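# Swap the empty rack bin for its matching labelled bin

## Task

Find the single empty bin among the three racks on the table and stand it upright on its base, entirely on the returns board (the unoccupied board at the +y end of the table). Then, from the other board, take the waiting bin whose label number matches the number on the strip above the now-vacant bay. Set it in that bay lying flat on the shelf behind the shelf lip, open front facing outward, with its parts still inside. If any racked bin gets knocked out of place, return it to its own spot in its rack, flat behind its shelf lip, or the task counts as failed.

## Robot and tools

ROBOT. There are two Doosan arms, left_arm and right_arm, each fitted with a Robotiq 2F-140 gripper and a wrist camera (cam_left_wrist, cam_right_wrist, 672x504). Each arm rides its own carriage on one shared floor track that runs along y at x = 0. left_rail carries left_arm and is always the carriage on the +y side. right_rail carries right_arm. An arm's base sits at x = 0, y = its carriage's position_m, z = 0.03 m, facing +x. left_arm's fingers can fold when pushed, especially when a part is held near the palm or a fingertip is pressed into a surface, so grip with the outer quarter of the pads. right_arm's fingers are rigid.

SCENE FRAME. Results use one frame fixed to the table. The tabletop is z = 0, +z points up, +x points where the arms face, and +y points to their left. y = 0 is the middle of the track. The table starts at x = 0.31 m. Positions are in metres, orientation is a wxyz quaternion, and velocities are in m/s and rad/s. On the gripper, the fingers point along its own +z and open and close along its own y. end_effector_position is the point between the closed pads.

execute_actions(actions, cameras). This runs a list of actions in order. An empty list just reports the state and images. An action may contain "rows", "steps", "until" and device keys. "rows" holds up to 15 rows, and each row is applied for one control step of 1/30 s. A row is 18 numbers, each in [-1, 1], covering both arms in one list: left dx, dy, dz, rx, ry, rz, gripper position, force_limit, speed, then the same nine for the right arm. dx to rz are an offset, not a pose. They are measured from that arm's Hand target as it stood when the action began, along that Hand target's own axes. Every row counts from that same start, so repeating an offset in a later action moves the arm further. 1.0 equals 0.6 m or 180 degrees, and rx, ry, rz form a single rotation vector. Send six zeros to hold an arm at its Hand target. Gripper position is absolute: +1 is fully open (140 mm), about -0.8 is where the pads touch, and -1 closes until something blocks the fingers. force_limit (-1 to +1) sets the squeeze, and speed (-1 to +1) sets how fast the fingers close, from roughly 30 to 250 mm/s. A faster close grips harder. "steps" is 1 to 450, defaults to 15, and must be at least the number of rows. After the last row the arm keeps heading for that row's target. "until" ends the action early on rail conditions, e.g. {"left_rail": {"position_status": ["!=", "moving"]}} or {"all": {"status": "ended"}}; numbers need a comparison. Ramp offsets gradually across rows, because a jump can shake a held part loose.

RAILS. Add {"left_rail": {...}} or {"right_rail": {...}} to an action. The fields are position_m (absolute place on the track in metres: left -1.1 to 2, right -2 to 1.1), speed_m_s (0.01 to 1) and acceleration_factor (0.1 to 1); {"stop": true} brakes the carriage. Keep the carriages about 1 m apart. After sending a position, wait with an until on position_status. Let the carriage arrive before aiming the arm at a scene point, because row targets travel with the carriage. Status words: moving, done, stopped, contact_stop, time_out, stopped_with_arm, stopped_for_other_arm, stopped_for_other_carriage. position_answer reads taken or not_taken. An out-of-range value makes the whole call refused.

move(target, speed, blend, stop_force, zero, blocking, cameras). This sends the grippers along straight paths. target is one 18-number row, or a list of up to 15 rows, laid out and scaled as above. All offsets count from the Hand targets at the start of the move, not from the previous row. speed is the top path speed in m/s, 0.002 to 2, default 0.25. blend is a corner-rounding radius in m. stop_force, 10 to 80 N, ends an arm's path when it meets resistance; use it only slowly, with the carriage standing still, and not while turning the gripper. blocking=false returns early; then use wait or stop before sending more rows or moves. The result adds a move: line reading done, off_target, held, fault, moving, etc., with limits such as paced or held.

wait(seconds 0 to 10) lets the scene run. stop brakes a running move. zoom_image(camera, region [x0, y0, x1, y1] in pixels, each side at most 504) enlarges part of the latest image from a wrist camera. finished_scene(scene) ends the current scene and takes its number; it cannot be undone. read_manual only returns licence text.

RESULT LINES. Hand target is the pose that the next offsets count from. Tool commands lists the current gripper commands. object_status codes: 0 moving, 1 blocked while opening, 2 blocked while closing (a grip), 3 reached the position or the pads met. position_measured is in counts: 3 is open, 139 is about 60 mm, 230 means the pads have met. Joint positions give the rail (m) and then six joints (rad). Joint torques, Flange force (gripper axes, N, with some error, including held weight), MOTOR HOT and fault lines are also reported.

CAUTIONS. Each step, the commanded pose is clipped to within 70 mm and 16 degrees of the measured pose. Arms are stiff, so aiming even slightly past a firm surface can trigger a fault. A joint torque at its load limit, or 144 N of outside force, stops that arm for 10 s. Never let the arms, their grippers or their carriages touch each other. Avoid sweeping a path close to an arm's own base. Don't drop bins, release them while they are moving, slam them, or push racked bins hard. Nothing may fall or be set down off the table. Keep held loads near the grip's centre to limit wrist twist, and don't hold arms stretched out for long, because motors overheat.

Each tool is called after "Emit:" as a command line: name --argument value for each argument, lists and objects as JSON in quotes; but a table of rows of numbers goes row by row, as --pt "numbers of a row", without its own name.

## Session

Emit:
execute_actions --actions '[]'

Scene clock: 0.00 s.
left_arm: end_effector_position=(+0.6500, +1.8499, +0.3520) position_measured=3 object_status=3 end_effector_quat_wxyz=(+0.000, +1.000, +0.000, +0.000) | right_arm: end_effector_position=(+0.6500, -1.1845, +0.3520) position_measured=3 object_status=3 end_effector_quat_wxyz=(+0.000, +1.000, +0.000, +0.000)
Joint positions: left_arm=[1.85 -0.053 0.164 1.605 0 1.373 1.518] | right_arm=[-1.184 -0.053 0.164 1.605 0 1.373 1.518]
Joint velocities: within noise
Joint torques (N m): no reading
Flange force (N): no reading
Hand target: left_arm +0.6500, +1.8499, +0.3520; +0.000, +1.000, +0.000, +0.000 | right_arm +0.6500, -1.1845, +0.3520; +0.000, +1.000, +0.000, +0.000
Tool commands: left_gripper/position=+1.0 left_gripper/force_limit=+1.0 left_gripper/speed=+1.0 right_gripper/position=+1.0 right_gripper/force_limit=+1.0 right_gripper/speed=+1.0
left_rail: position_m=1.850 position_status=done
right_rail: position_m=-1.184 position_status=done
camera_calibration:
cam_left_wrist: T_world_to_cam=[[0.0020727, -0.997844, 0.0655941, 1.82874], [-0.885194, 0.0286849, 0.464337, 0.337957], [-0.465218, -0.0590259, -0.883226, 0.855196], [0, 0, 0, 1]] pos_world=[0.693219, 1.86558, 0.478451]
cam_right_wrist: T_world_to_cam=[[0.0400557, -0.999182, 0.00558821, -1.20275], [-0.970826, -0.0375944, 0.236821, 0.519514], [-0.236417, -0.0149112, -0.971537, 0.620862], [0, 0, 0, 1]] pos_world=[0.699317, -1.17298, 0.48688]

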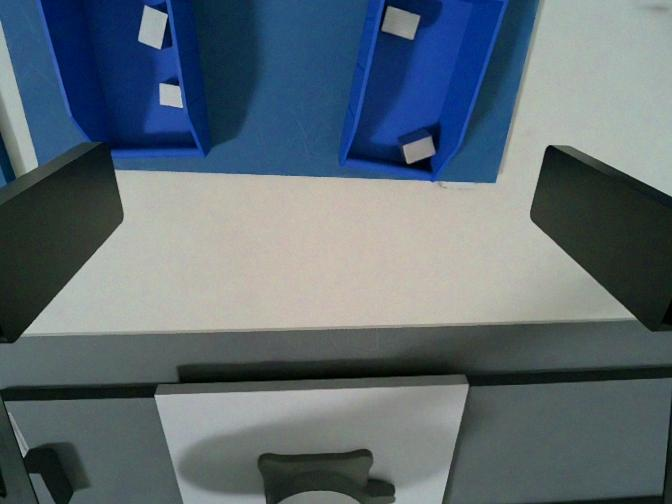

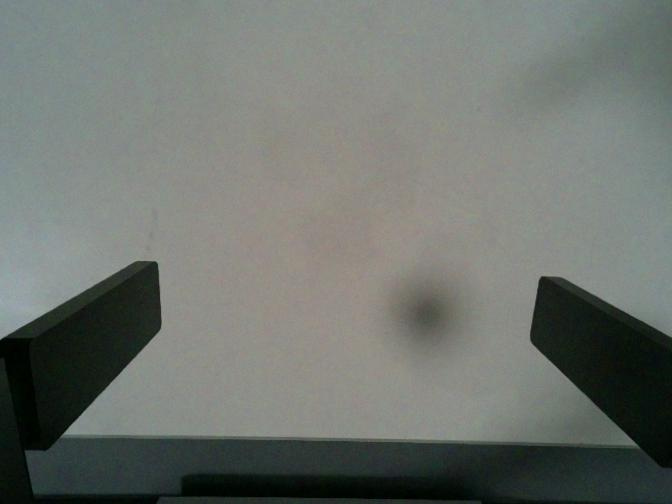

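Emit:
move --target '[-0.25,0,-0.33,0,0.3,0,1,-0.5,0,-0.25,0,-0.33,0,0.3,0,1,-0.5,0]' --speed 0.5

Emit:
execute_actions --actions '[{"left_rail":{"position_m":1.45,"acceleration_factor":0.6},"right_rail":{"position_m":-0.5,"acceleration_factor":0.6},"rows":[[0,0,0,0,0,0,1,-0.5,0,0,0,0,0,0,0,1,-0.5,0]],"steps":200,"until":{"all":{"status":"ended"}}}]'

Scene clock: 10.10 s.
left_arm: end_effector_position=(+0.5000, +1.8499, +0.5500) position_measured=3 object_status=3 end_effector_quat_wxyz=(+0.000, +0.891, +0.000, +0.454) | right_arm: end_effector_position=(+0.5000, -1.1845, +0.5500) position_measured=3 object_status=3 end_effector_quat_wxyz=(+0.000, +0.891, +0.000, +0.454)
Joint positions: left_arm=[1.85 -0.15 -0.56 2.063 0.186 0.71 1.34] | right_arm=[-1.184 -0.15 -0.56 2.063 0.186 0.71 1.34]
Joint torques (N m): left_arm=[-3.29 6.29 -44.84 4.58 -1.77 -0.36] | right_arm=[0.9 12.16 -45.94 4.51 -2.52 -0.18]
Flange force (N): left_arm=[0.0 0.0 0.0] | right_arm=[0.0 0.0 0.0]
Hand target: left_arm +0.5000, +1.8499, +0.5500; +0.000, +0.891, +0.000, +0.454 | right_arm +0.5000, -1.1845, +0.5500; +0.000, +0.891, +0.000, +0.454
Off the commanded pose: left_arm 0.000 m, 0 deg | right_arm 0.000 m, 0 deg.
left_rail: position_m=1.850 position_status=done
right_rail: position_m=-1.184 position_status=done
move: done
camera_calibration:
cam_left_wrist: T_world_to_cam=[[-0.051847, -0.997844, 0.0402373, 1.85698], [-0.895997, 0.0286861, -0.443133, 0.617748], [0.441023, -0.0590276, -0.895553, 0.513883], [0, 0, 0, 1]] pos_world=[0.423144, 1.86558, 0.659234]
cam_right_wrist: T_world_to_cam=[[0.0188809, -0.999184, 0.0357009, -1.20374], [-0.762254, -0.0374922, -0.646191, 0.708458], [0.647002, -0.0150125, -0.76234, 0.220848], [0, 0, 0, 1]] pos_world=[0.419863, -1.17288, 0.669135]

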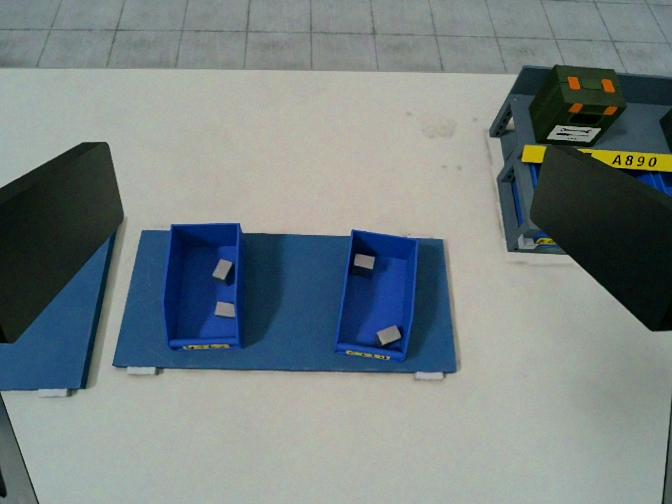

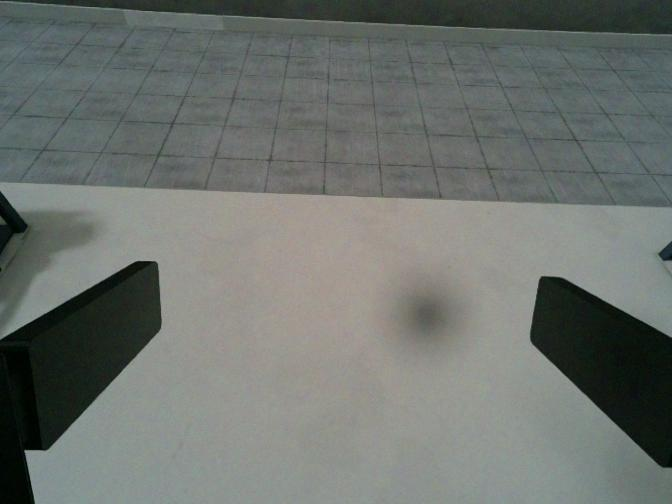

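Scene clock: 12.70 s.
left_arm: end_effector_position=(+0.5000, +1.4500, +0.5500) position_measured=3 object_status=3 end_effector_quat_wxyz=(+0.000, +0.891, +0.000, +0.454) | right_arm: end_effector_position=(+0.5000, -0.5000, +0.5500) position_measured=3 object_status=3 end_effector_quat_wxyz=(+0.000, +0.891, +0.000, +0.454)
Joint positions: left_arm=[1.45 -0.15 -0.56 2.063 0.186 0.71 1.34] | right_arm=[-0.5 -0.15 -0.56 2.063 0.186 0.71 1.34]
Joint torques (N m): left_arm=[-2.72 6.01 -44.79 4.72 -1.7 -0.24] | right_arm=[0.91 12.54 -46.11 4.56 -2.68 -0.18]
Flange force (N): left_arm=[0.0 0.0 0.0] | right_arm=[0.0 0.0 0.0]
Hand target: left_arm +0.5000, +1.4500, +0.5500; +0.000, +0.891, +0.000, +0.454 | right_arm +0.5000, -0.5000, +0.5500; +0.000, +0.891, +0.000, +0.454
Off the commanded pose: left_arm 0.000 m, 0 deg | right_arm 0.000 m, 0 deg.
left_rail: position_m=1.450 position_status=done
right_rail: position_m=-0.500 position_status=done
camera_calibration:
cam_left_wrist: T_world_to_cam=[[-0.0518521, -0.997844, 0.0402291, 1.45795], [-0.895957, 0.028689, -0.443214, 0.629252], [0.441104, -0.059025, -0.895513, 0.490213], [0, 0, 0, 1]] pos_world=[0.423145, 1.46568, 0.659234]
cam_right_wrist: T_world_to_cam=[[0.0190216, -0.999182, 0.0356882, -0.519944], [-0.762251, -0.0375913, -0.64619, 0.734066], [0.647002, -0.0149118, -0.762342, 0.231173], [0, 0, 0, 1]] pos_world=[0.419863, -0.488477, 0.669135]

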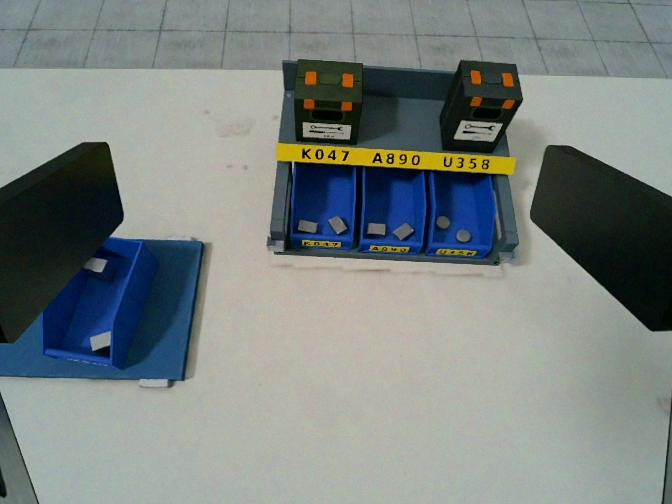

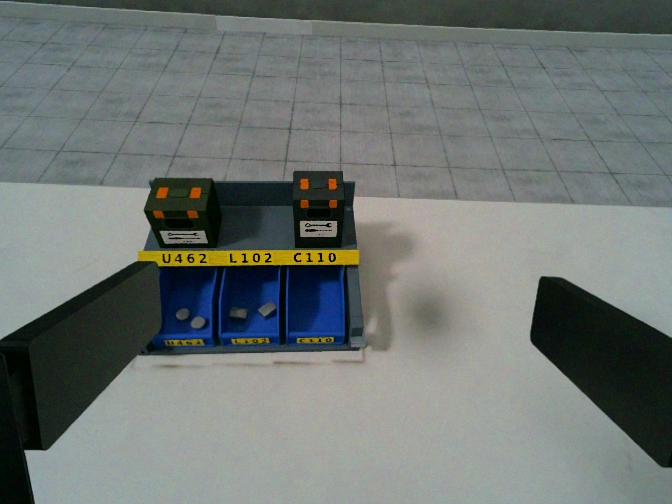

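Emit:
execute_actions --actions '[{"left_rail":{"position_m":1.85},"right_rail":{"position_m":-0.4},"steps":200,"until":{"all":{"status":"ended"}}}]'

Emit:
zoom_image --camera "cam_left_wrist" --region '[150, 310, 430, 390]'

Emit:
zoom_image --camera "cam_right_wrist" --region '[230, 160, 430, 370]'

Scene clock: 20.00 s.
left_arm: end_effector_position=(+0.5000, +1.8499, +0.5500) position_measured=3 object_status=3 end_effector_quat_wxyz=(+0.000, +0.891, +0.000, +0.454) | right_arm: end_effector_position=(+0.5000, -0.4000, +0.5500) position_measured=3 object_status=3 end_effector_quat_wxyz=(+0.000, +0.891, +0.000, +0.454)
Joint positions: left_arm=[1.85 -0.15 -0.56 2.063 0.186 0.71 1.34] | right_arm=[-0.4 -0.15 -0.56 2.063 0.186 0.71 1.34]
Joint torques (N m): left_arm=[-3.04 6.02 -44.85 4.74 -1.71 -0.34] | right_arm=[1.28 12.15 -45.88 4.51 -2.64 -0.14]
Flange force (N): left_arm=[0.0 0.0 0.0] | right_arm=[0.0 0.0 0.0]
Hand target: left_arm +0.5000, +1.8500, +0.5500; +0.000, +0.891, +0.000, +0.454 | right_arm +0.5000, -0.4000, +0.5500; +0.000, +0.891, +0.000, +0.454
Tool commands: left_gripper/position=+1.0 left_gripper/force_limit=-0.5 left_gripper/speed=+0.0 right_gripper/position=+1.0 right_gripper/force_limit=-0.5 right_gripper/speed=+0.0
Off the commanded pose: left_arm 0.000 m, 0 deg | right_arm 0.000 m, 0 deg.
left_rail: position_m=1.850 position_status=done
right_rail: position_m=-0.400 position_status=done
camera_calibration:
cam_left_wrist: T_world_to_cam=[[-0.0518521, -0.997844, 0.0402291, 1.85708], [-0.895957, 0.028689, -0.443214, 0.617776], [0.441104, -0.059025, -0.895513, 0.513823], [0, 0, 0, 1]] pos_world=[0.423145, 1.86568, 0.659234]
cam_right_wrist: T_world_to_cam=[[0.0190216, -0.999182, 0.0356882, -0.420025], [-0.762251, -0.0375913, -0.64619, 0.737825], [0.647002, -0.0149118, -0.762342, 0.232664], [0, 0, 0, 1]] pos_world=[0.419863, -0.388477, 0.669135]

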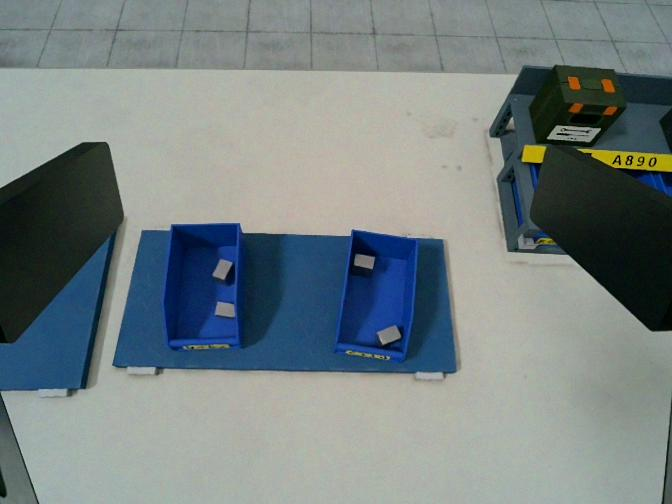

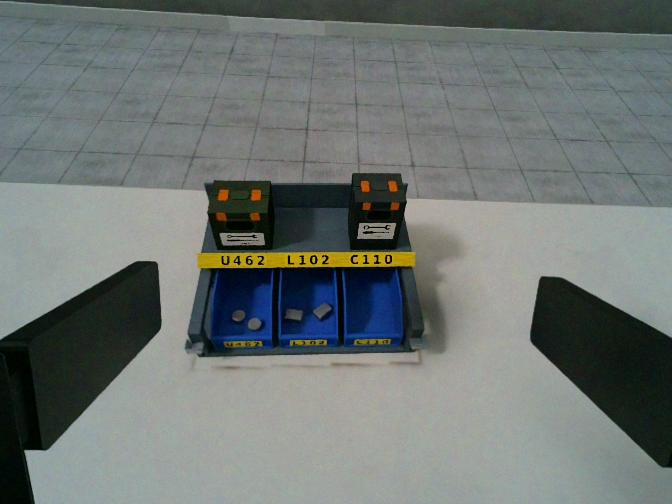

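Scaled by 1.800 from the camera's 672x504 image, which has a finer 960x720 frame.

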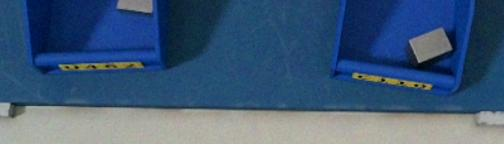

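Scaled by 2.400 from the camera's 672x504 image, which has a finer 960x720 frame.

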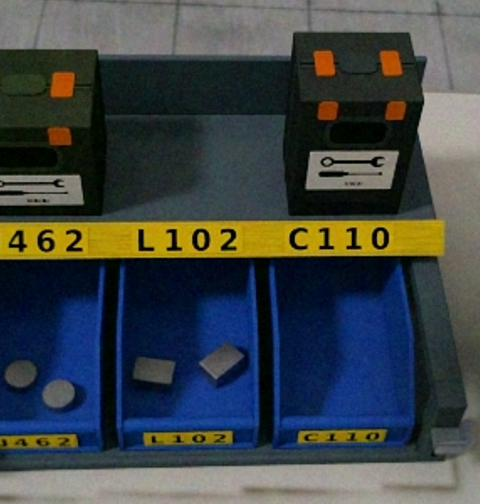

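Emit:
zoom_image --camera "cam_left_wrist" --region '[330, 335, 420, 370]'

Emit:
zoom_image --camera "cam_left_wrist" --region '[160, 335, 250, 360]'

Scaled by 5.600 from the camera's 672x504 image, which has a finer 960x720 frame.

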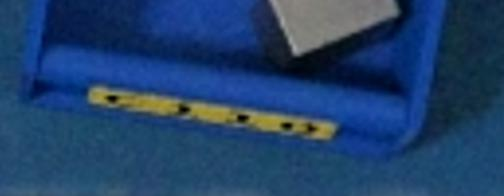

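Scaled by 5.600 from the camera's 672x504 image, which has a finer 960x720 frame.

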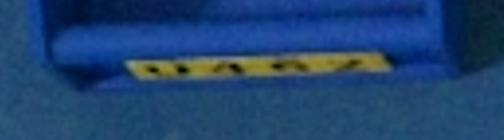

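Emit:
move --target '[-0.39,0,0.034,0,0,0,1,-0.5,0,0,0,0,0,0,0,1,-0.5,0]' --speed 0.3 --cameras '["cam_left_wrist"]'

Emit:
zoom_image --camera "cam_left_wrist" --region '[130, 150, 500, 420]'

Scene clock: 32.20 s.
left_arm: end_effector_position=(+0.3790, +1.8501, +0.3487) position_measured=3 object_status=3 end_effector_quat_wxyz=(+0.000, +0.891, +0.000, +0.454) | right_arm: end_effector_position=(+0.5000, -0.4000, +0.5500) position_measured=3 object_status=3 end_effector_quat_wxyz=(+0.000, +0.891, +0.000, +0.454)
Joint positions: left_arm=[1.85 -0.316 -0.814 2.5 0.469 0.59 0.982] | right_arm=[-0.4 -0.15 -0.56 2.063 0.186 0.71 1.34]
Joint torques (N m): left_arm=[-2.37 26.13 -44.79 4.8 -1.4 -0.26] | right_arm=[1.37 12.16 -45.75 4.4 -2.65 -0.19]
Flange force (N): left_arm=[0.0 0.0 0.0] | right_arm=[0.0 0.0 0.0]
Hand target: left_arm +0.3790, +1.8500, +0.3487; +0.000, +0.891, +0.000, +0.454 | right_arm +0.5000, -0.4000, +0.5500; +0.000, +0.891, +0.000, +0.454
Off the commanded pose: left_arm 0.000 m, 0 deg | right_arm 0.000 m, 0 deg.
left_rail: position_m=1.850 position_status=done
right_rail: position_m=-0.400 position_status=done
move: done
camera_calibration:
cam_left_wrist: T_world_to_cam=[[-0.0521994, -0.997815, 0.0405095, 1.85903], [-0.895982, 0.028881, -0.443151, 0.419763], [0.441013, -0.0594279, -0.895531, 0.387727], [0, 0, 0, 1]] pos_world=[0.302147, 1.86588, 0.457932]
Images, in order (width x height): cam_left_wrist 672x504.

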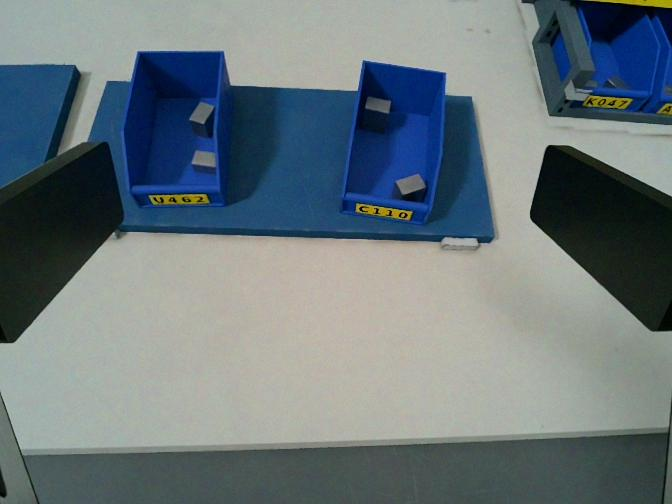

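Scaled by 1.362 from the camera's 672x504 image, which has a finer 960x720 frame.

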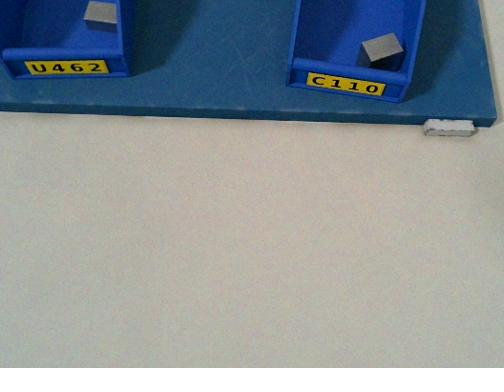

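Emit:
move --target '[0,0,0,0,0,0,1,-0.5,0,0.012,0.117,0.3,0,-0.3,0,-0.45,-1,0]' --speed 0.4 --cameras '[]'

Emit:
move --target '[0,0,0,0,0,0,1,-0.5,0,0.07,0,0.05,0,0,-0.5,-0.45,-1,0]' --speed 0.4 --cameras '["cam_right_wrist"]'

Scene clock: 70.97 s.
left_arm: end_effector_position=(+0.3790, +1.8500, +0.3487) position_measured=3 object_status=3 end_effector_quat_wxyz=(+0.000, +0.891, +0.000, +0.454) | right_arm: end_effector_position=(+0.6499, -0.4702, +0.4501) position_measured=186 object_status=3 end_effector_quat_wxyz=(+0.000, +1.000, +0.000, +0.000)
Joint positions: left_arm=[1.85 -0.319 -0.814 2.5 0.473 0.591 0.977] | right_arm=[-0.4 -0.16 0.152 1.442 0 1.548 1.41]
Joint torques (N m): left_arm=[-2 25.71 -45.01 4.67 -1.42 -0.32] | right_arm=[2.04 -55.11 -43.99 4.21 -0.31 -0.21]
Flange force (N): left_arm=[0.0 0.0 0.0] | right_arm=[-7.7 1.5 2.9]
Hand target: left_arm +0.3790, +1.8500, +0.3487; +0.000, +0.891, +0.000, +0.454 | right_arm +0.6499, -0.4702, +0.4500; +0.000, +1.000, +0.000, +0.000
Off the commanded pose: left_arm 0.000 m, 0 deg | right_arm 0.000 m, 0 deg.
left_rail: position_m=1.850 position_status=done
right_rail: position_m=-0.400 position_status=done
move: done
No camera images: "cameras" was empty.

Scene clock: 73.50 s.
left_arm: end_effector_position=(+0.3790, +1.8500, +0.3487) position_measured=3 object_status=3 end_effector_quat_wxyz=(+0.000, +0.891, +0.000, +0.454) | right_arm: end_effector_position=(+0.6919, -0.4702, +0.4200) position_measured=186 object_status=3 end_effector_quat_wxyz=(+0.000, +0.707, +0.707, +0.000)
Joint positions: left_arm=[1.85 -0.319 -0.814 2.5 0.473 0.591 0.977] | right_arm=[-0.4 -0.151 0.222 1.411 0 1.509 -0.151]
Joint torques (N m): left_arm=[-2.19 25.91 -44.78 4.65 -1.4 -0.26] | right_arm=[1.75 -62.07 -43.7 4.22 -0.31 -0.44]
Flange force (N): left_arm=[0.0 0.0 0.0] | right_arm=[-0.3 -7.3 2.4]
Hand target: left_arm +0.3790, +1.8500, +0.3487; +0.000, +0.891, +0.000, +0.454 | right_arm +0.6919, -0.4702, +0.4200; +0.000, +0.707, +0.707, +0.000
Off the commanded pose: left_arm 0.000 m, 0 deg | right_arm 0.000 m, 0 deg.
left_rail: position_m=1.850 position_status=done
right_rail: position_m=-0.400 position_status=done
move: done
camera_calibration:
cam_right_wrist: T_world_to_cam=[[0.999186, 0.0399589, 0.00561265, -0.666118], [0.0374946, -0.97083, 0.236819, -0.565522], [0.014912, -0.236416, -0.971537, 0.429437], [0, 0, 0, 1]] pos_world=[0.680376, -0.420883, 0.55488]
Images, in order (width x height): cam_right_wrist 672x504.

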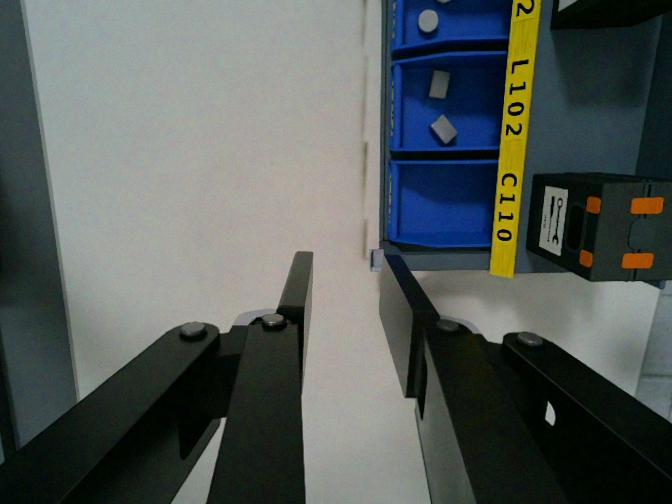

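Emit:
move --target '[0,0,0,0,0,0,1,-0.5,0,-0.014,0.108,0.367,0,0,-0.015,-0.45,-1,0]' --speed 0.3 --cameras '["cam_right_wrist"]'

Emit:
zoom_image --camera "cam_right_wrist" --region '[270, 40, 500, 270]'

Scene clock: 87.23 s.
left_arm: end_effector_position=(+0.3790, +1.8500, +0.3487) position_measured=3 object_status=3 end_effector_quat_wxyz=(+0.000, +0.891, +0.000, +0.454) | right_arm: end_effector_position=(+0.7567, -0.4786, +0.1999) position_measured=186 object_status=3 end_effector_quat_wxyz=(+0.000, +0.690, +0.724, +0.000)
Joint positions: left_arm=[1.85 -0.319 -0.814 2.5 0.473 0.591 0.977] | right_arm=[-0.4 -0.149 0.408 1.566 0 1.168 -0.196]
Joint torques (N m): left_arm=[-2.44 26.44 -44.99 4.68 -1.42 -0.31] | right_arm=[2.67 -76.36 -40.44 3.9 -0.4 -0.2]
Flange force (N): left_arm=[0.0 0.0 0.0] | right_arm=[-0.9 -8.7 -0.9]
Hand target: left_arm +0.3790, +1.8500, +0.3487; +0.000, +0.891, +0.000, +0.454 | right_arm +0.7567, -0.4786, +0.1998; +0.000, +0.690, +0.724, +0.000
Off the commanded pose: left_arm 0.000 m, 0 deg | right_arm 0.000 m, 0 deg.
left_rail: position_m=1.850 position_status=done
right_rail: position_m=-0.400 position_status=done
move: done
camera_calibration:
cam_right_wrist: T_world_to_cam=[[0.996184, 0.0870929, 0.00562301, -0.704457], [0.0832882, -0.967959, 0.236892, -0.557369], [0.0260745, -0.23552, -0.97152, 0.20461], [0, 0, 0, 1]] pos_world=[0.742856, -0.429967, 0.33478]
Images, in order (width x height): cam_right_wrist 672x504.

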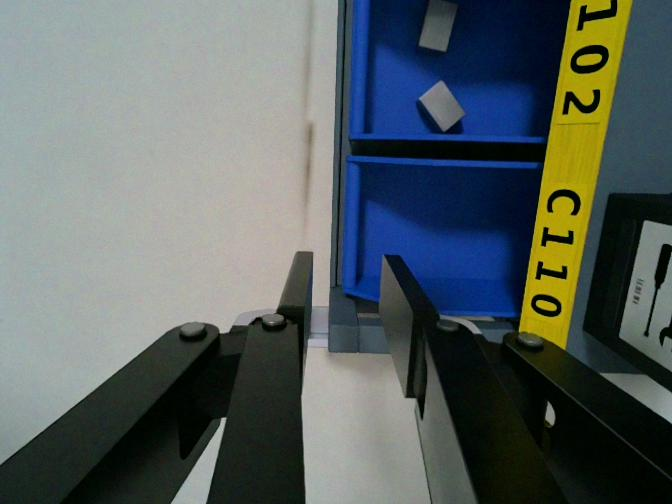

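Scaled by 2.191 from the camera's 672x504 image, which has a finer 960x720 frame.

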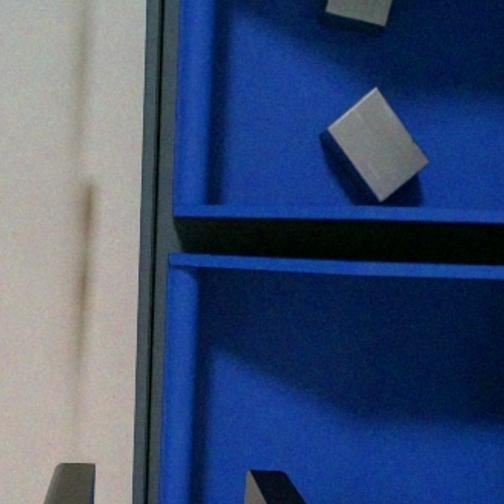

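Emit:
move --target '[0,0,0,0,0,0,1,-0.5,0,-0.007,-0.001,0.2253,0,0,0,-0.45,-1,0]' --speed 0.1 --stop_force 20 --cameras '["cam_right_wrist"]'

Emit:
execute_actions --actions '[{"rows":[[0,0,0,0,0,0,1,-0.5,0,0,0,0,0,0,0,-1,-1,-1]],"steps":60},{"rows":[[0,0,0,0,0,0,1,-0.5,0,0,0,0,0,0,0,-0.96,0.8,-1]],"steps":40}]' --cameras '["cam_right_wrist"]'

Scene clock: 112.40 s.
left_arm: end_effector_position=(+0.3790, +1.8500, +0.3487) position_measured=3 object_status=3 end_effector_quat_wxyz=(+0.000, +0.891, +0.000, +0.454) | right_arm: end_effector_position=(+0.7563, -0.4828, +0.0647) position_measured=186 object_status=3 end_effector_quat_wxyz=(+0.000, +0.690, +0.724, +0.000)
Joint positions: left_arm=[1.85 -0.319 -0.814 2.5 0.473 0.591 0.977] | right_arm=[-0.4 -0.154 0.515 1.677 0 0.95 -0.202]
Joint torques (N m): left_arm=[-2.82 26.13 -44.72 4.63 -1.41 -0.24] | right_arm=[2.76 -82.13 -35.81 3.43 -0.39 -0.12]
Flange force (N): left_arm=[0.0 0.0 0.0] | right_arm=[-1.6 -7.2 -1.9]
Hand target: left_arm +0.3790, +1.8500, +0.3487; +0.000, +0.891, +0.000, +0.454 | right_arm +0.7563, -0.4828, +0.0646; +0.000, +0.690, +0.724, +0.000
Off the commanded pose: left_arm 0.000 m, 0 deg | right_arm 0.000 m, 0 deg.
left_rail: position_m=1.850 position_status=done
right_rail: position_m=-0.400 position_status=done
move: done
camera_calibration:
cam_right_wrist: T_world_to_cam=[[0.996184, 0.0870961, 0.00563145, -0.702932], [0.0832918, -0.967982, 0.236798, -0.529343], [0.0260753, -0.235425, -0.971543, 0.072229], [0, 0, 0, 1]] pos_world=[0.742456, -0.434167, 0.199479]
Images, in order (width x height): cam_right_wrist 672x504.

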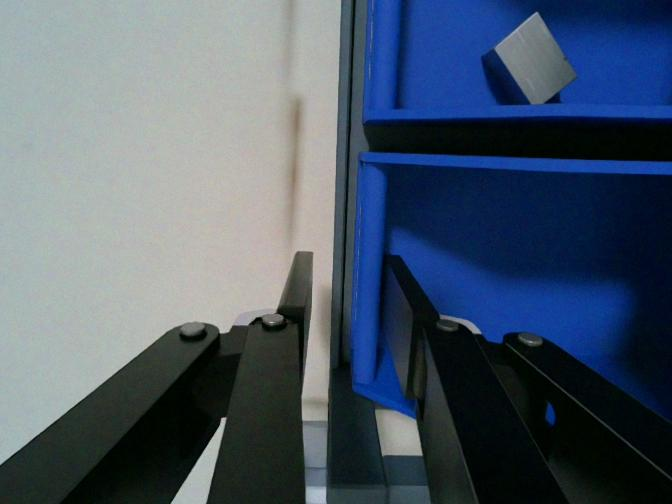

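Scene clock: 115.93 s.
left_arm: end_effector_position=(+0.3790, +1.8500, +0.3487) position_measured=3 object_status=3 end_effector_quat_wxyz=(+0.000, +0.891, +0.000, +0.454) | right_arm: end_effector_position=(+0.7563, -0.4828, +0.0646) position_measured=219 object_status=2 end_effector_quat_wxyz=(+0.000, +0.690, +0.724, +0.000)
Joint positions: left_arm=[1.85 -0.319 -0.814 2.5 0.473 0.591 0.977] | right_arm=[-0.4 -0.154 0.515 1.677 0 0.95 -0.202]
Joint torques (N m): left_arm=[-2.45 25.8 -44.79 4.66 -1.44 -0.25] | right_arm=[0.04 -73.27 -27.69 2.83 1.1 0.12]
Flange force (N): left_arm=[0.0 0.0 0.0] | right_arm=[0.9 -1.9 -13.0]
Flange force at the end of the 1st action (N): left_arm=[0.0 0.0 0.0] | right_arm=[1.2 -1.9 -3.6]
Hand target: left_arm +0.3790, +1.8500, +0.3487; +0.000, +0.891, +0.000, +0.454 | right_arm +0.7563, -0.4828, +0.0646; +0.000, +0.690, +0.724, +0.000
Off the commanded pose: left_arm 0.000 m, 0 deg | right_arm 0.000 m, 0 deg.
left_rail: position_m=1.850 position_status=done
right_rail: position_m=-0.400 position_status=done
camera_calibration:
cam_right_wrist: T_world_to_cam=[[0.996184, 0.0870961, 0.00563145, -0.702932], [0.0832918, -0.967982, 0.236798, -0.529343], [0.0260753, -0.235425, -0.971543, 0.072229], [0, 0, 0, 1]] pos_world=[0.742456, -0.434167, 0.199479]
Images, in order (width x height): cam_right_wrist 672x504.

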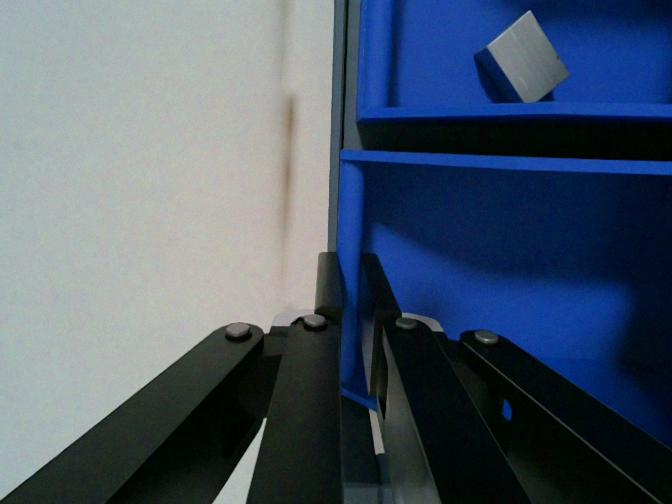

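Emit:
move --pt "0 0 0 0 0 0 1 -0.5 0 0 0 -0.03 0 0 0 -0.96 0.8 -1" --pt "0 0 0 0 0 0 1 -0.5 0 0 -0.33 -0.03 0 0 0 -0.96 0.8 -1" --pt "0 0 0 0 0 0 1 -0.5 0 0 -0.33 -0.3 0 0 0 -0.96 0.8 -1" --speed '[0.05,0.12,0.15]' --cameras '["cam_right_wrist"]'

Emit:
execute_actions --actions '[{"right_rail":{"position_m":0.65,"acceleration_factor":0.4},"steps":200,"until":{"right_rail":{"position_status":["!=","moving"]}}}]' --cameras '["cam_right_wrist"]'

Scene clock: 139.37 s.
left_arm: end_effector_position=(+0.3790, +1.8500, +0.3487) position_measured=3 object_status=3 end_effector_quat_wxyz=(+0.000, +0.891, +0.000, +0.454) | right_arm: end_effector_position=(+0.5585, -0.4921, +0.2446) position_measured=219 object_status=2 end_effector_quat_wxyz=(+0.000, +0.690, +0.724, +0.000)
Joint positions: left_arm=[1.85 -0.319 -0.814 2.5 0.473 0.591 0.977] | right_arm=[-0.4 -0.225 0.085 1.897 0 1.16 -0.272]
Joint torques (N m): left_arm=[-2.74 26.18 -44.82 4.67 -1.42 -0.22] | right_arm=[2.3 -45.95 -40.8 3.99 -0.81 -0.13]
Flange force (N): left_arm=[0.0 0.0 0.0] | right_arm=[-1.8 -6.3 0.6]
Hand target: left_arm +0.3790, +1.8500, +0.3487; +0.000, +0.891, +0.000, +0.454 | right_arm +0.5585, -0.4922, +0.2447; +0.000, +0.690, +0.724, +0.000
Off the commanded pose: left_arm 0.000 m, 0 deg | right_arm 0.000 m, 0 deg.
left_rail: position_m=1.850 position_status=done
right_rail: position_m=-0.400 position_status=done
move: done
camera_calibration:
cam_right_wrist: T_world_to_cam=[[0.996184, 0.0870946, 0.00563182, -0.506091], [0.0832902, -0.967982, 0.236798, -0.564493], [0.0260753, -0.235425, -0.971543, 0.250075], [0, 0, 0, 1]] pos_world=[0.544656, -0.443467, 0.379479]
Images, in order (width x height): cam_right_wrist 672x504.

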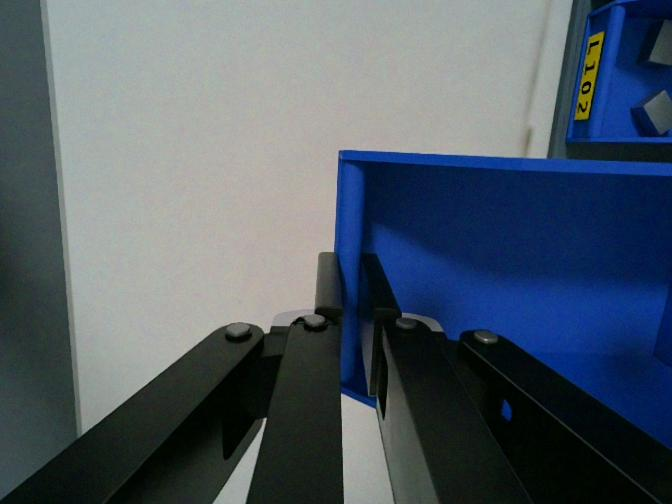

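Scene clock: 143.20 s.
left_arm: end_effector_position=(+0.3790, +1.8500, +0.3487) position_measured=3 object_status=3 end_effector_quat_wxyz=(+0.000, +0.891, +0.000, +0.454) | right_arm: end_effector_position=(+0.5585, +0.5578, +0.2447) position_measured=219 object_status=2 end_effector_quat_wxyz=(+0.000, +0.690, +0.724, +0.000)
Joint positions: left_arm=[1.85 -0.319 -0.814 2.5 0.473 0.591 0.977] | right_arm=[0.65 -0.225 0.085 1.897 0 1.16 -0.272]
Joint torques (N m): left_arm=[-3.06 26.09 -44.65 4.65 -1.4 -0.28] | right_arm=[1.69 -45.43 -41.14 4 -0.49 -0.1]
Flange force (N): left_arm=[0.0 0.0 0.0] | right_arm=[-0.7 -7.3 1.0]
Hand target: left_arm +0.3790, +1.8500, +0.3487; +0.000, +0.891, +0.000, +0.454 | right_arm +0.5585, +0.5578, +0.2447; +0.000, +0.690, +0.724, +0.000
Tool commands: left_gripper/position=+1.0 left_gripper/force_limit=-0.5 left_gripper/speed=+0.0 right_gripper/position=-0.96 right_gripper/force_limit=+0.8 right_gripper/speed=-1.0
Off the commanded pose: left_arm 0.000 m, 0 deg | right_arm 0.000 m, 0 deg.
left_rail: position_m=1.850 position_status=done
right_rail: position_m=0.650 position_status=done
camera_calibration:
cam_right_wrist: T_world_to_cam=[[0.996184, 0.0870946, 0.00563182, -0.597541], [0.0832902, -0.967982, 0.236798, 0.451865], [0.0260753, -0.235425, -0.971543, 0.497369], [0, 0, 0, 1]] pos_world=[0.544656, 0.606533, 0.379579]
Images, in order (width x height): cam_right_wrist 672x504.

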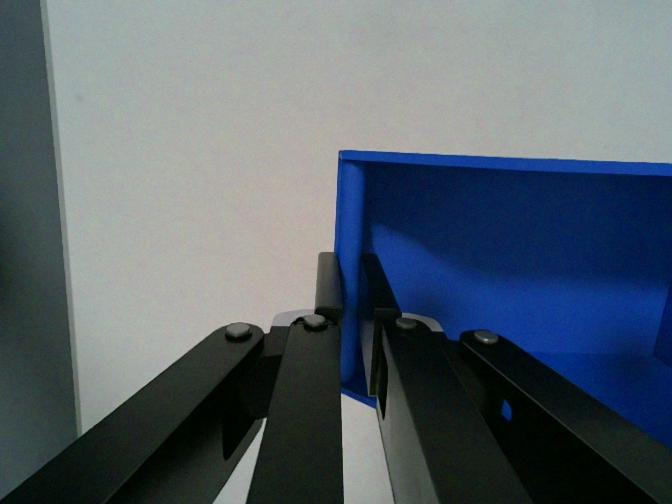

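Emit:
move --target '[0,0,0,0,0,0,1,-0.5,0,0,0,0.285,0,0,0,-0.96,0.8,-1]' --speed 0.15 --cameras '[]'

Emit:
move --target '[0,0,0,0,0,0,1,-0.5,0,0,0,0.035,0,0,0,-0.96,0.8,-1]' --speed 0.015 --stop_force 10 --cameras '[]'

Emit:
move --target '[0,0,0,0,0,0,1,-0.5,0,0,0,-0.001,0,0,0,-0.96,0.8,-1]' --speed 0.015 --cameras '[]'

Emit:
execute_actions --actions '[{"rows":[[0,0,0,0,0,0,1,-0.5,0,0,0,0,0,0,0,-0.45,-1,-1]],"steps":60}]' --cameras '[]'

Emit:
move --target '[0,0,0,0,0,0,1,-0.5,0,0,0,-0.33,0,0,0,-0.45,-1,-1]' --speed 0.12 --cameras '["cam_right_wrist"]'

Scene clock: 158.03 s.
left_arm: end_effector_position=(+0.3790, +1.8500, +0.3487) position_measured=3 object_status=3 end_effector_quat_wxyz=(+0.000, +0.891, +0.000, +0.454) | right_arm: end_effector_position=(+0.5585, +0.5578, +0.0737) position_measured=219 object_status=2 end_effector_quat_wxyz=(+0.000, +0.690, +0.724, +0.000)
Joint positions: left_arm=[1.85 -0.319 -0.814 2.5 0.473 0.591 0.977] | right_arm=[0.65 -0.225 0.248 2.063 0 0.83 -0.272]
Joint torques (N m): left_arm=[-2.29 25.94 -44.83 4.69 -1.39 -0.27] | right_arm=[2.1 -55.34 -33.42 3.12 -0.22 -0.11]
Flange force (N): left_arm=[0.0 0.0 0.0] | right_arm=[-1.5 -6.1 0.0]
Hand target: left_arm +0.3790, +1.8500, +0.3487; +0.000, +0.891, +0.000, +0.454 | right_arm +0.5585, +0.5578, +0.0737; +0.000, +0.690, +0.724, +0.000
Off the commanded pose: left_arm 0.000 m, 0 deg | right_arm 0.000 m, 0 deg.
left_rail: position_m=1.850 position_status=done
right_rail: position_m=0.650 position_status=done
move: done
No camera images: "cameras" was empty.

Scene clock: 159.70 s.
left_arm: end_effector_position=(+0.3790, +1.8500, +0.3487) position_measured=3 object_status=3 end_effector_quat_wxyz=(+0.000, +0.891, +0.000, +0.454) | right_arm: end_effector_position=(+0.5586, +0.5578, +0.0580) position_measured=219 object_status=2 end_effector_quat_wxyz=(+0.000, +0.690, +0.724, +0.000)
Joint positions: left_arm=[1.85 -0.319 -0.814 2.5 0.473 0.591 0.977] | right_arm=[0.65 -0.225 0.268 2.074 0 0.799 -0.272]
Joint torques (N m): left_arm=[-2.33 26.33 -44.82 4.65 -1.39 -0.28] | right_arm=[2.22 -32.5 -20.05 3.17 -3.52 -0.16]
Flange force (N): left_arm=[0.0 0.0 0.0] | right_arm=[0.1 -12.7 -46.1]
Hand target: left_arm +0.3790, +1.8500, +0.3487; +0.000, +0.891, +0.000, +0.454 | right_arm +0.5586, +0.5578, +0.0580; +0.000, +0.690, +0.724, +0.000 (not the last commanded pose)
Off the commanded pose: left_arm 0.000 m, 0 deg | right_arm 0.005 m, 0 deg.
left_rail: position_m=1.850 position_status=done
right_rail: position_m=0.650 position_status=done
move: contact (right_arm)
No camera images: "cameras" was empty.

Scene clock: 160.40 s.
left_arm: end_effector_position=(+0.3790, +1.8500, +0.3487) position_measured=3 object_status=3 end_effector_quat_wxyz=(+0.000, +0.891, +0.000, +0.454) | right_arm: end_effector_position=(+0.5585, +0.5578, +0.0585) position_measured=219 object_status=2 end_effector_quat_wxyz=(+0.000, +0.690, +0.724, +0.000)
Joint positions: left_arm=[1.85 -0.319 -0.814 2.5 0.473 0.591 0.977] | right_arm=[0.65 -0.225 0.268 2.074 0 0.8 -0.272]
Joint torques (N m): left_arm=[-2.35 25.73 -44.92 4.74 -1.37 -0.23] | right_arm=[2.3 -56.79 -32.06 3.04 -0.36 -0.08]
Flange force (N): left_arm=[0.0 0.0 0.0] | right_arm=[-2.2 -4.9 0.0]
Hand target: left_arm +0.3790, +1.8500, +0.3487; +0.000, +0.891, +0.000, +0.454 | right_arm +0.5586, +0.5578, +0.0586; +0.000, +0.690, +0.724, +0.000
Off the commanded pose: left_arm 0.000 m, 0 deg | right_arm 0.000 m, 0 deg.
left_rail: position_m=1.850 position_status=done
right_rail: position_m=0.650 position_status=done
move: done
No camera images: "cameras" was empty.

Scene clock: 162.60 s.
left_arm: end_effector_position=(+0.3790, +1.8500, +0.3487) position_measured=3 object_status=3 end_effector_quat_wxyz=(+0.000, +0.891, +0.000, +0.454) | right_arm: end_effector_position=(+0.5586, +0.5578, +0.0586) position_measured=186 object_status=3 end_effector_quat_wxyz=(+0.000, +0.690, +0.724, +0.000)
Joint positions: left_arm=[1.85 -0.319 -0.814 2.5 0.473 0.591 0.977] | right_arm=[0.65 -0.225 0.268 2.074 0 0.8 -0.272]
Joint torques (N m): left_arm=[-2.96 25.91 -45.06 4.7 -1.37 -0.27] | right_arm=[1.91 -54.81 -31.54 2.98 -0.4 -0.17]
Flange force (N): left_arm=[0.0 0.0 0.0] | right_arm=[-1.0 -6.0 -3.0]
Hand target: left_arm +0.3790, +1.8500, +0.3487; +0.000, +0.891, +0.000, +0.454 | right_arm +0.5586, +0.5578, +0.0586; +0.000, +0.690, +0.724, +0.000
Off the commanded pose: left_arm 0.000 m, 0 deg | right_arm 0.000 m, 0 deg.
left_rail: position_m=1.850 position_status=done
right_rail: position_m=0.650 position_status=done
No camera images: "cameras" was empty.

Scene clock: 164.67 s.
left_arm: end_effector_position=(+0.3790, +1.8500, +0.3487) position_measured=3 object_status=3 end_effector_quat_wxyz=(+0.000, +0.891, +0.000, +0.454) | right_arm: end_effector_position=(+0.5585, +0.5578, +0.2565) position_measured=186 object_status=3 end_effector_quat_wxyz=(+0.000, +0.690, +0.724, +0.000)
Joint positions: left_arm=[1.85 -0.319 -0.814 2.5 0.473 0.591 0.977] | right_arm=[0.65 -0.225 0.077 1.882 0 1.183 -0.272]
Joint torques (N m): left_arm=[-2.85 25.95 -44.89 4.67 -1.42 -0.29] | right_arm=[2.04 -44.23 -40.21 3.94 -0.41 -0.1]
Flange force (N): left_arm=[0.0 0.0 0.0] | right_arm=[-1.5 -6.4 -0.8]
Hand target: left_arm +0.3790, +1.8500, +0.3487; +0.000, +0.891, +0.000, +0.454 | right_arm +0.5585, +0.5578, +0.2566; +0.000, +0.690, +0.724, +0.000
Off the commanded pose: left_arm 0.000 m, 0 deg | right_arm 0.000 m, 0 deg.
left_rail: position_m=1.850 position_status=done
right_rail: position_m=0.650 position_status=done
move: done
camera_calibration:
cam_right_wrist: T_world_to_cam=[[0.996184, 0.0870961, 0.00563145, -0.597608], [0.0832918, -0.967982, 0.236798, 0.44907], [0.0260753, -0.235425, -0.971543, 0.508833], [0, 0, 0, 1]] pos_world=[0.544656, 0.606533, 0.391379]
Images, in order (width x height): cam_right_wrist 672x504.

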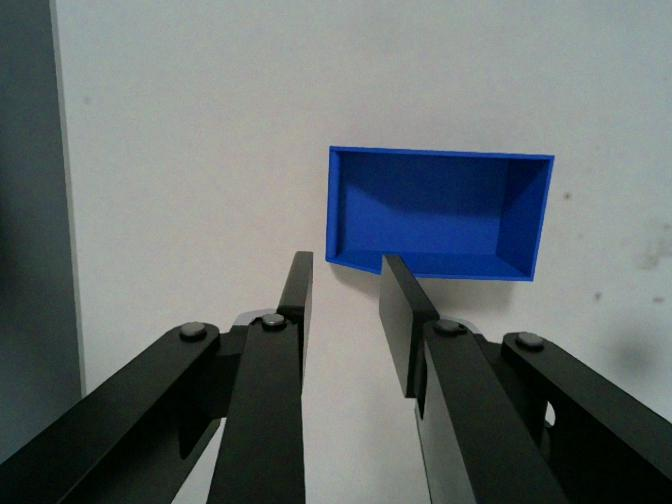

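Emit:
move --target '[0.193,0.233,0.405,0,-0.3,0,1,-0.5,0,0,0,0,0,0,0,-0.45,-1,-1]' --speed 0.4 --cameras '[]'

Emit:
execute_actions --actions '[{"right_rail":{"position_m":-0.4,"acceleration_factor":0.6},"rows":[[0,0,0,0,0,-0.015,1,-0.5,0,0,0,0,0,0,0,-0.45,-1,-1]],"steps":60},{"left_rail":{"position_m":0.7,"acceleration_factor":0.6},"steps":300,"until":{"all":{"status":"ended"}}}]' --cameras '["cam_left_wrist"]'

Scene clock: 186.53 s.
left_arm: end_effector_position=(+0.6436, +1.7102, +0.2996) position_measured=3 object_status=3 end_effector_quat_wxyz=(+0.000, +1.000, +0.000, +0.000) | right_arm: end_effector_position=(+0.5585, +0.5578, +0.2566) position_measured=186 object_status=3 end_effector_quat_wxyz=(+0.000, +0.690, +0.724, +0.000)
Joint positions: left_arm=[1.85 -0.266 0.197 1.661 0 1.283 1.305] | right_arm=[0.65 -0.225 0.077 1.882 0 1.183 -0.272]
Joint torques (N m): left_arm=[-2.16 -65.34 -40.63 4.33 0.61 -0.26] | right_arm=[1.84 -44.6 -40.7 3.92 -0.46 -0.15]
Flange force (N): left_arm=[6.9 -3.1 2.7] | right_arm=[-0.9 -6.8 0.3]
Hand target: left_arm +0.6436, +1.7102, +0.2996; +0.000, +1.000, +0.000, +0.000 | right_arm +0.5585, +0.5578, +0.2566; +0.000, +0.690, +0.724, +0.000
Off the commanded pose: left_arm 0.000 m, 0 deg | right_arm 0.000 m, 0 deg.
left_rail: position_m=1.850 position_status=done
right_rail: position_m=0.650 position_status=done
move: done
No camera images: "cameras" was empty.

Scene clock: 191.83 s.
left_arm: end_effector_position=(+0.6436, +0.5602, +0.2995) position_measured=3 object_status=3 end_effector_quat_wxyz=(+0.000, +1.000, +0.024, +0.000) | right_arm: end_effector_position=(+0.5585, -0.4922, +0.2566) position_measured=186 object_status=3 end_effector_quat_wxyz=(+0.000, +0.690, +0.724, +0.000)
Joint positions: left_arm=[0.7 -0.266 0.198 1.661 0 1.284 1.257] | right_arm=[-0.4 -0.225 0.077 1.882 0 1.183 -0.272]
Joint torques (N m): left_arm=[-1.84 -65.11 -40.87 4.26 0.41 -0.29] | right_arm=[2.1 -45.03 -40.59 3.91 -0.4 -0.13]
Flange force (N): left_arm=[6.4 -2.5 2.7] | right_arm=[-1.7 -6.0 0.4]
Flange force at the end of the 1st action (N): left_arm=[6.1 -2.7 2.6] | right_arm=[-6.6 -6.7 0.0]
Hand target: left_arm +0.6436, +0.5602, +0.2996; +0.000, +1.000, +0.024, +0.000 | right_arm +0.5585, -0.4922, +0.2566; +0.000, +0.690, +0.724, +0.000
Off the commanded pose: left_arm 0.000 m, 0 deg | right_arm 0.000 m, 0 deg.
left_rail: position_m=0.700 position_status=done
right_rail: position_m=-0.400 position_status=done
camera_calibration:
cam_left_wrist: T_world_to_cam=[[0.0490718, -0.996641, 0.0655676, 0.514433], [-0.885566, -0.0130551, 0.46433, 0.4173], [-0.461915, -0.08085, -0.883232, 0.739835], [0, 0, 0, 1]] pos_world=[0.686043, 0.577969, 0.425951]
Images, in order (width x height): cam_left_wrist 672x504.

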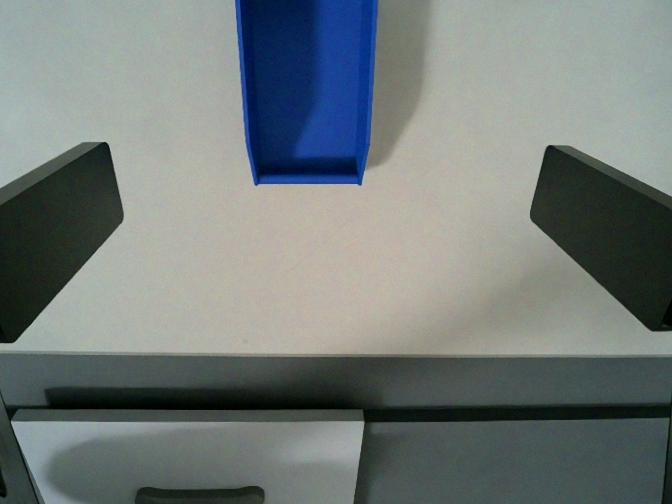

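Emit:
move --target '[0,-0.003,0.4055,0,0,0,1,-0.5,0,0,0,0,0,0,0,-0.45,-1,-1]' --speed 0.12 --cameras '["cam_left_wrist"]'

Emit:
execute_actions --actions '[{"rows":[[0,0,0,0,0,0,-1,-0.5,-1,0,0,0,0,0,0,-0.45,-1,-1]],"steps":90}]' --cameras '["cam_left_wrist"]'

Scene clock: 206.33 s.
left_arm: end_effector_position=(+0.6436, +0.5620, +0.0563) position_measured=3 object_status=3 end_effector_quat_wxyz=(+0.000, +1.000, +0.024, +0.000) | right_arm: end_effector_position=(+0.5585, -0.4922, +0.2566) position_measured=186 object_status=3 end_effector_quat_wxyz=(+0.000, +0.690, +0.724, +0.000)
Joint positions: left_arm=[0.7 -0.264 0.39 1.897 0 0.854 1.26] | right_arm=[-0.4 -0.225 0.077 1.882 0 1.183 -0.272]
Joint torques (N m): left_arm=[-1.31 -76.06 -32.29 3.41 0.26 -0.3] | right_arm=[2.2 -44.83 -40.86 3.89 -0.33 -0.19]
Flange force (N): left_arm=[5.7 -1.9 5.1] | right_arm=[-1.8 -6.6 0.7]
Hand target: left_arm +0.6436, +0.5620, +0.0563; +0.000, +1.000, +0.024, +0.000 | right_arm +0.5585, -0.4922, +0.2566; +0.000, +0.690, +0.724, +0.000
Off the commanded pose: left_arm 0.000 m, 0 deg | right_arm 0.000 m, 0 deg.
left_rail: position_m=0.700 position_status=done
right_rail: position_m=-0.400 position_status=done
move: done
camera_calibration:
cam_left_wrist: T_world_to_cam=[[0.0490609, -0.996641, 0.0655735, 0.532085], [-0.885566, -0.0130428, 0.46433, 0.530152], [-0.461915, -0.0808501, -0.883232, 0.525125], [0, 0, 0, 1]] pos_world=[0.685943, 0.579669, 0.182751]
Images, in order (width x height): cam_left_wrist 672x504.

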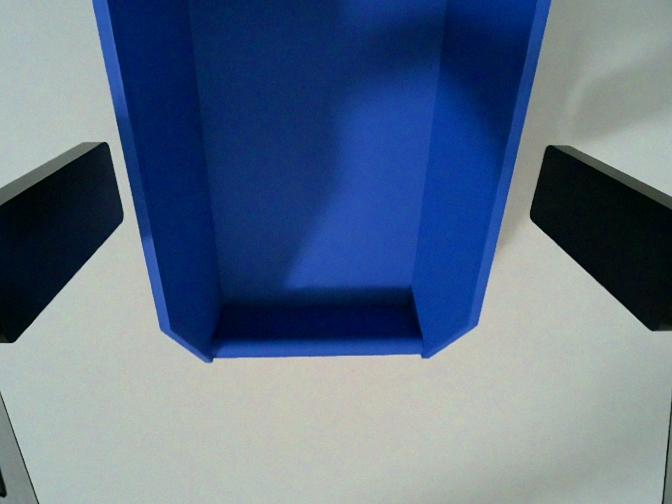

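Scene clock: 209.53 s.
left_arm: end_effector_position=(+0.6436, +0.5620, +0.0563) position_measured=76 object_status=2 end_effector_quat_wxyz=(+0.000, +1.000, +0.024, +0.000) | right_arm: end_effector_position=(+0.5585, -0.4922, +0.2566) position_measured=186 object_status=3 end_effector_quat_wxyz=(+0.000, +0.690, +0.724, +0.000)
Joint positions: left_arm=[0.7 -0.264 0.39 1.897 0 0.854 1.26] | right_arm=[-0.4 -0.225 0.077 1.882 0 1.183 -0.272]
Joint torques (N m): left_arm=[-1.73 -70.63 -30 3.11 -0.16 -0.22] | right_arm=[2.62 -44.64 -40.6 3.95 -0.52 -0.18]
Flange force (N): left_arm=[4.1 -2.8 -2.8] | right_arm=[-2.4 -6.8 -0.2]
Hand target: left_arm +0.6436, +0.5620, +0.0563; +0.000, +1.000, +0.024, +0.000 | right_arm +0.5585, -0.4922, +0.2566; +0.000, +0.690, +0.724, +0.000
Off the commanded pose: left_arm 0.000 m, 0 deg | right_arm 0.000 m, 0 deg.
left_rail: position_m=0.700 position_status=done
right_rail: position_m=-0.400 position_status=done
camera_calibration:
cam_left_wrist: T_world_to_cam=[[0.0490669, -0.996641, 0.0655702, 0.532082], [-0.885566, -0.0130496, 0.46433, 0.530156], [-0.461915, -0.08085, -0.883232, 0.525125], [0, 0, 0, 1]] pos_world=[0.685943, 0.579669, 0.182751]
Images, in order (width x height): cam_left_wrist 672x504.

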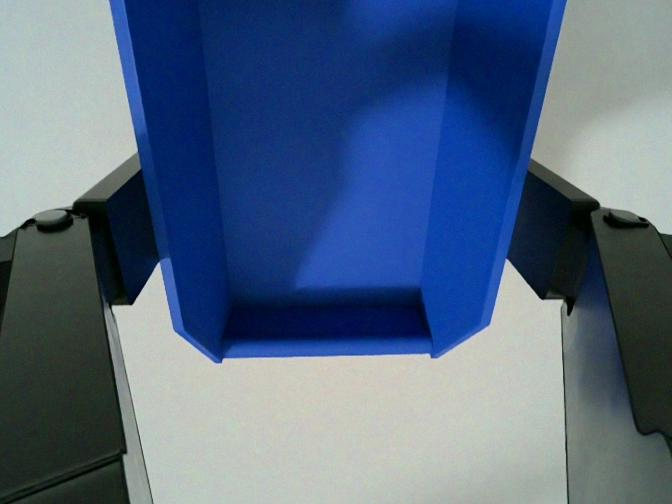

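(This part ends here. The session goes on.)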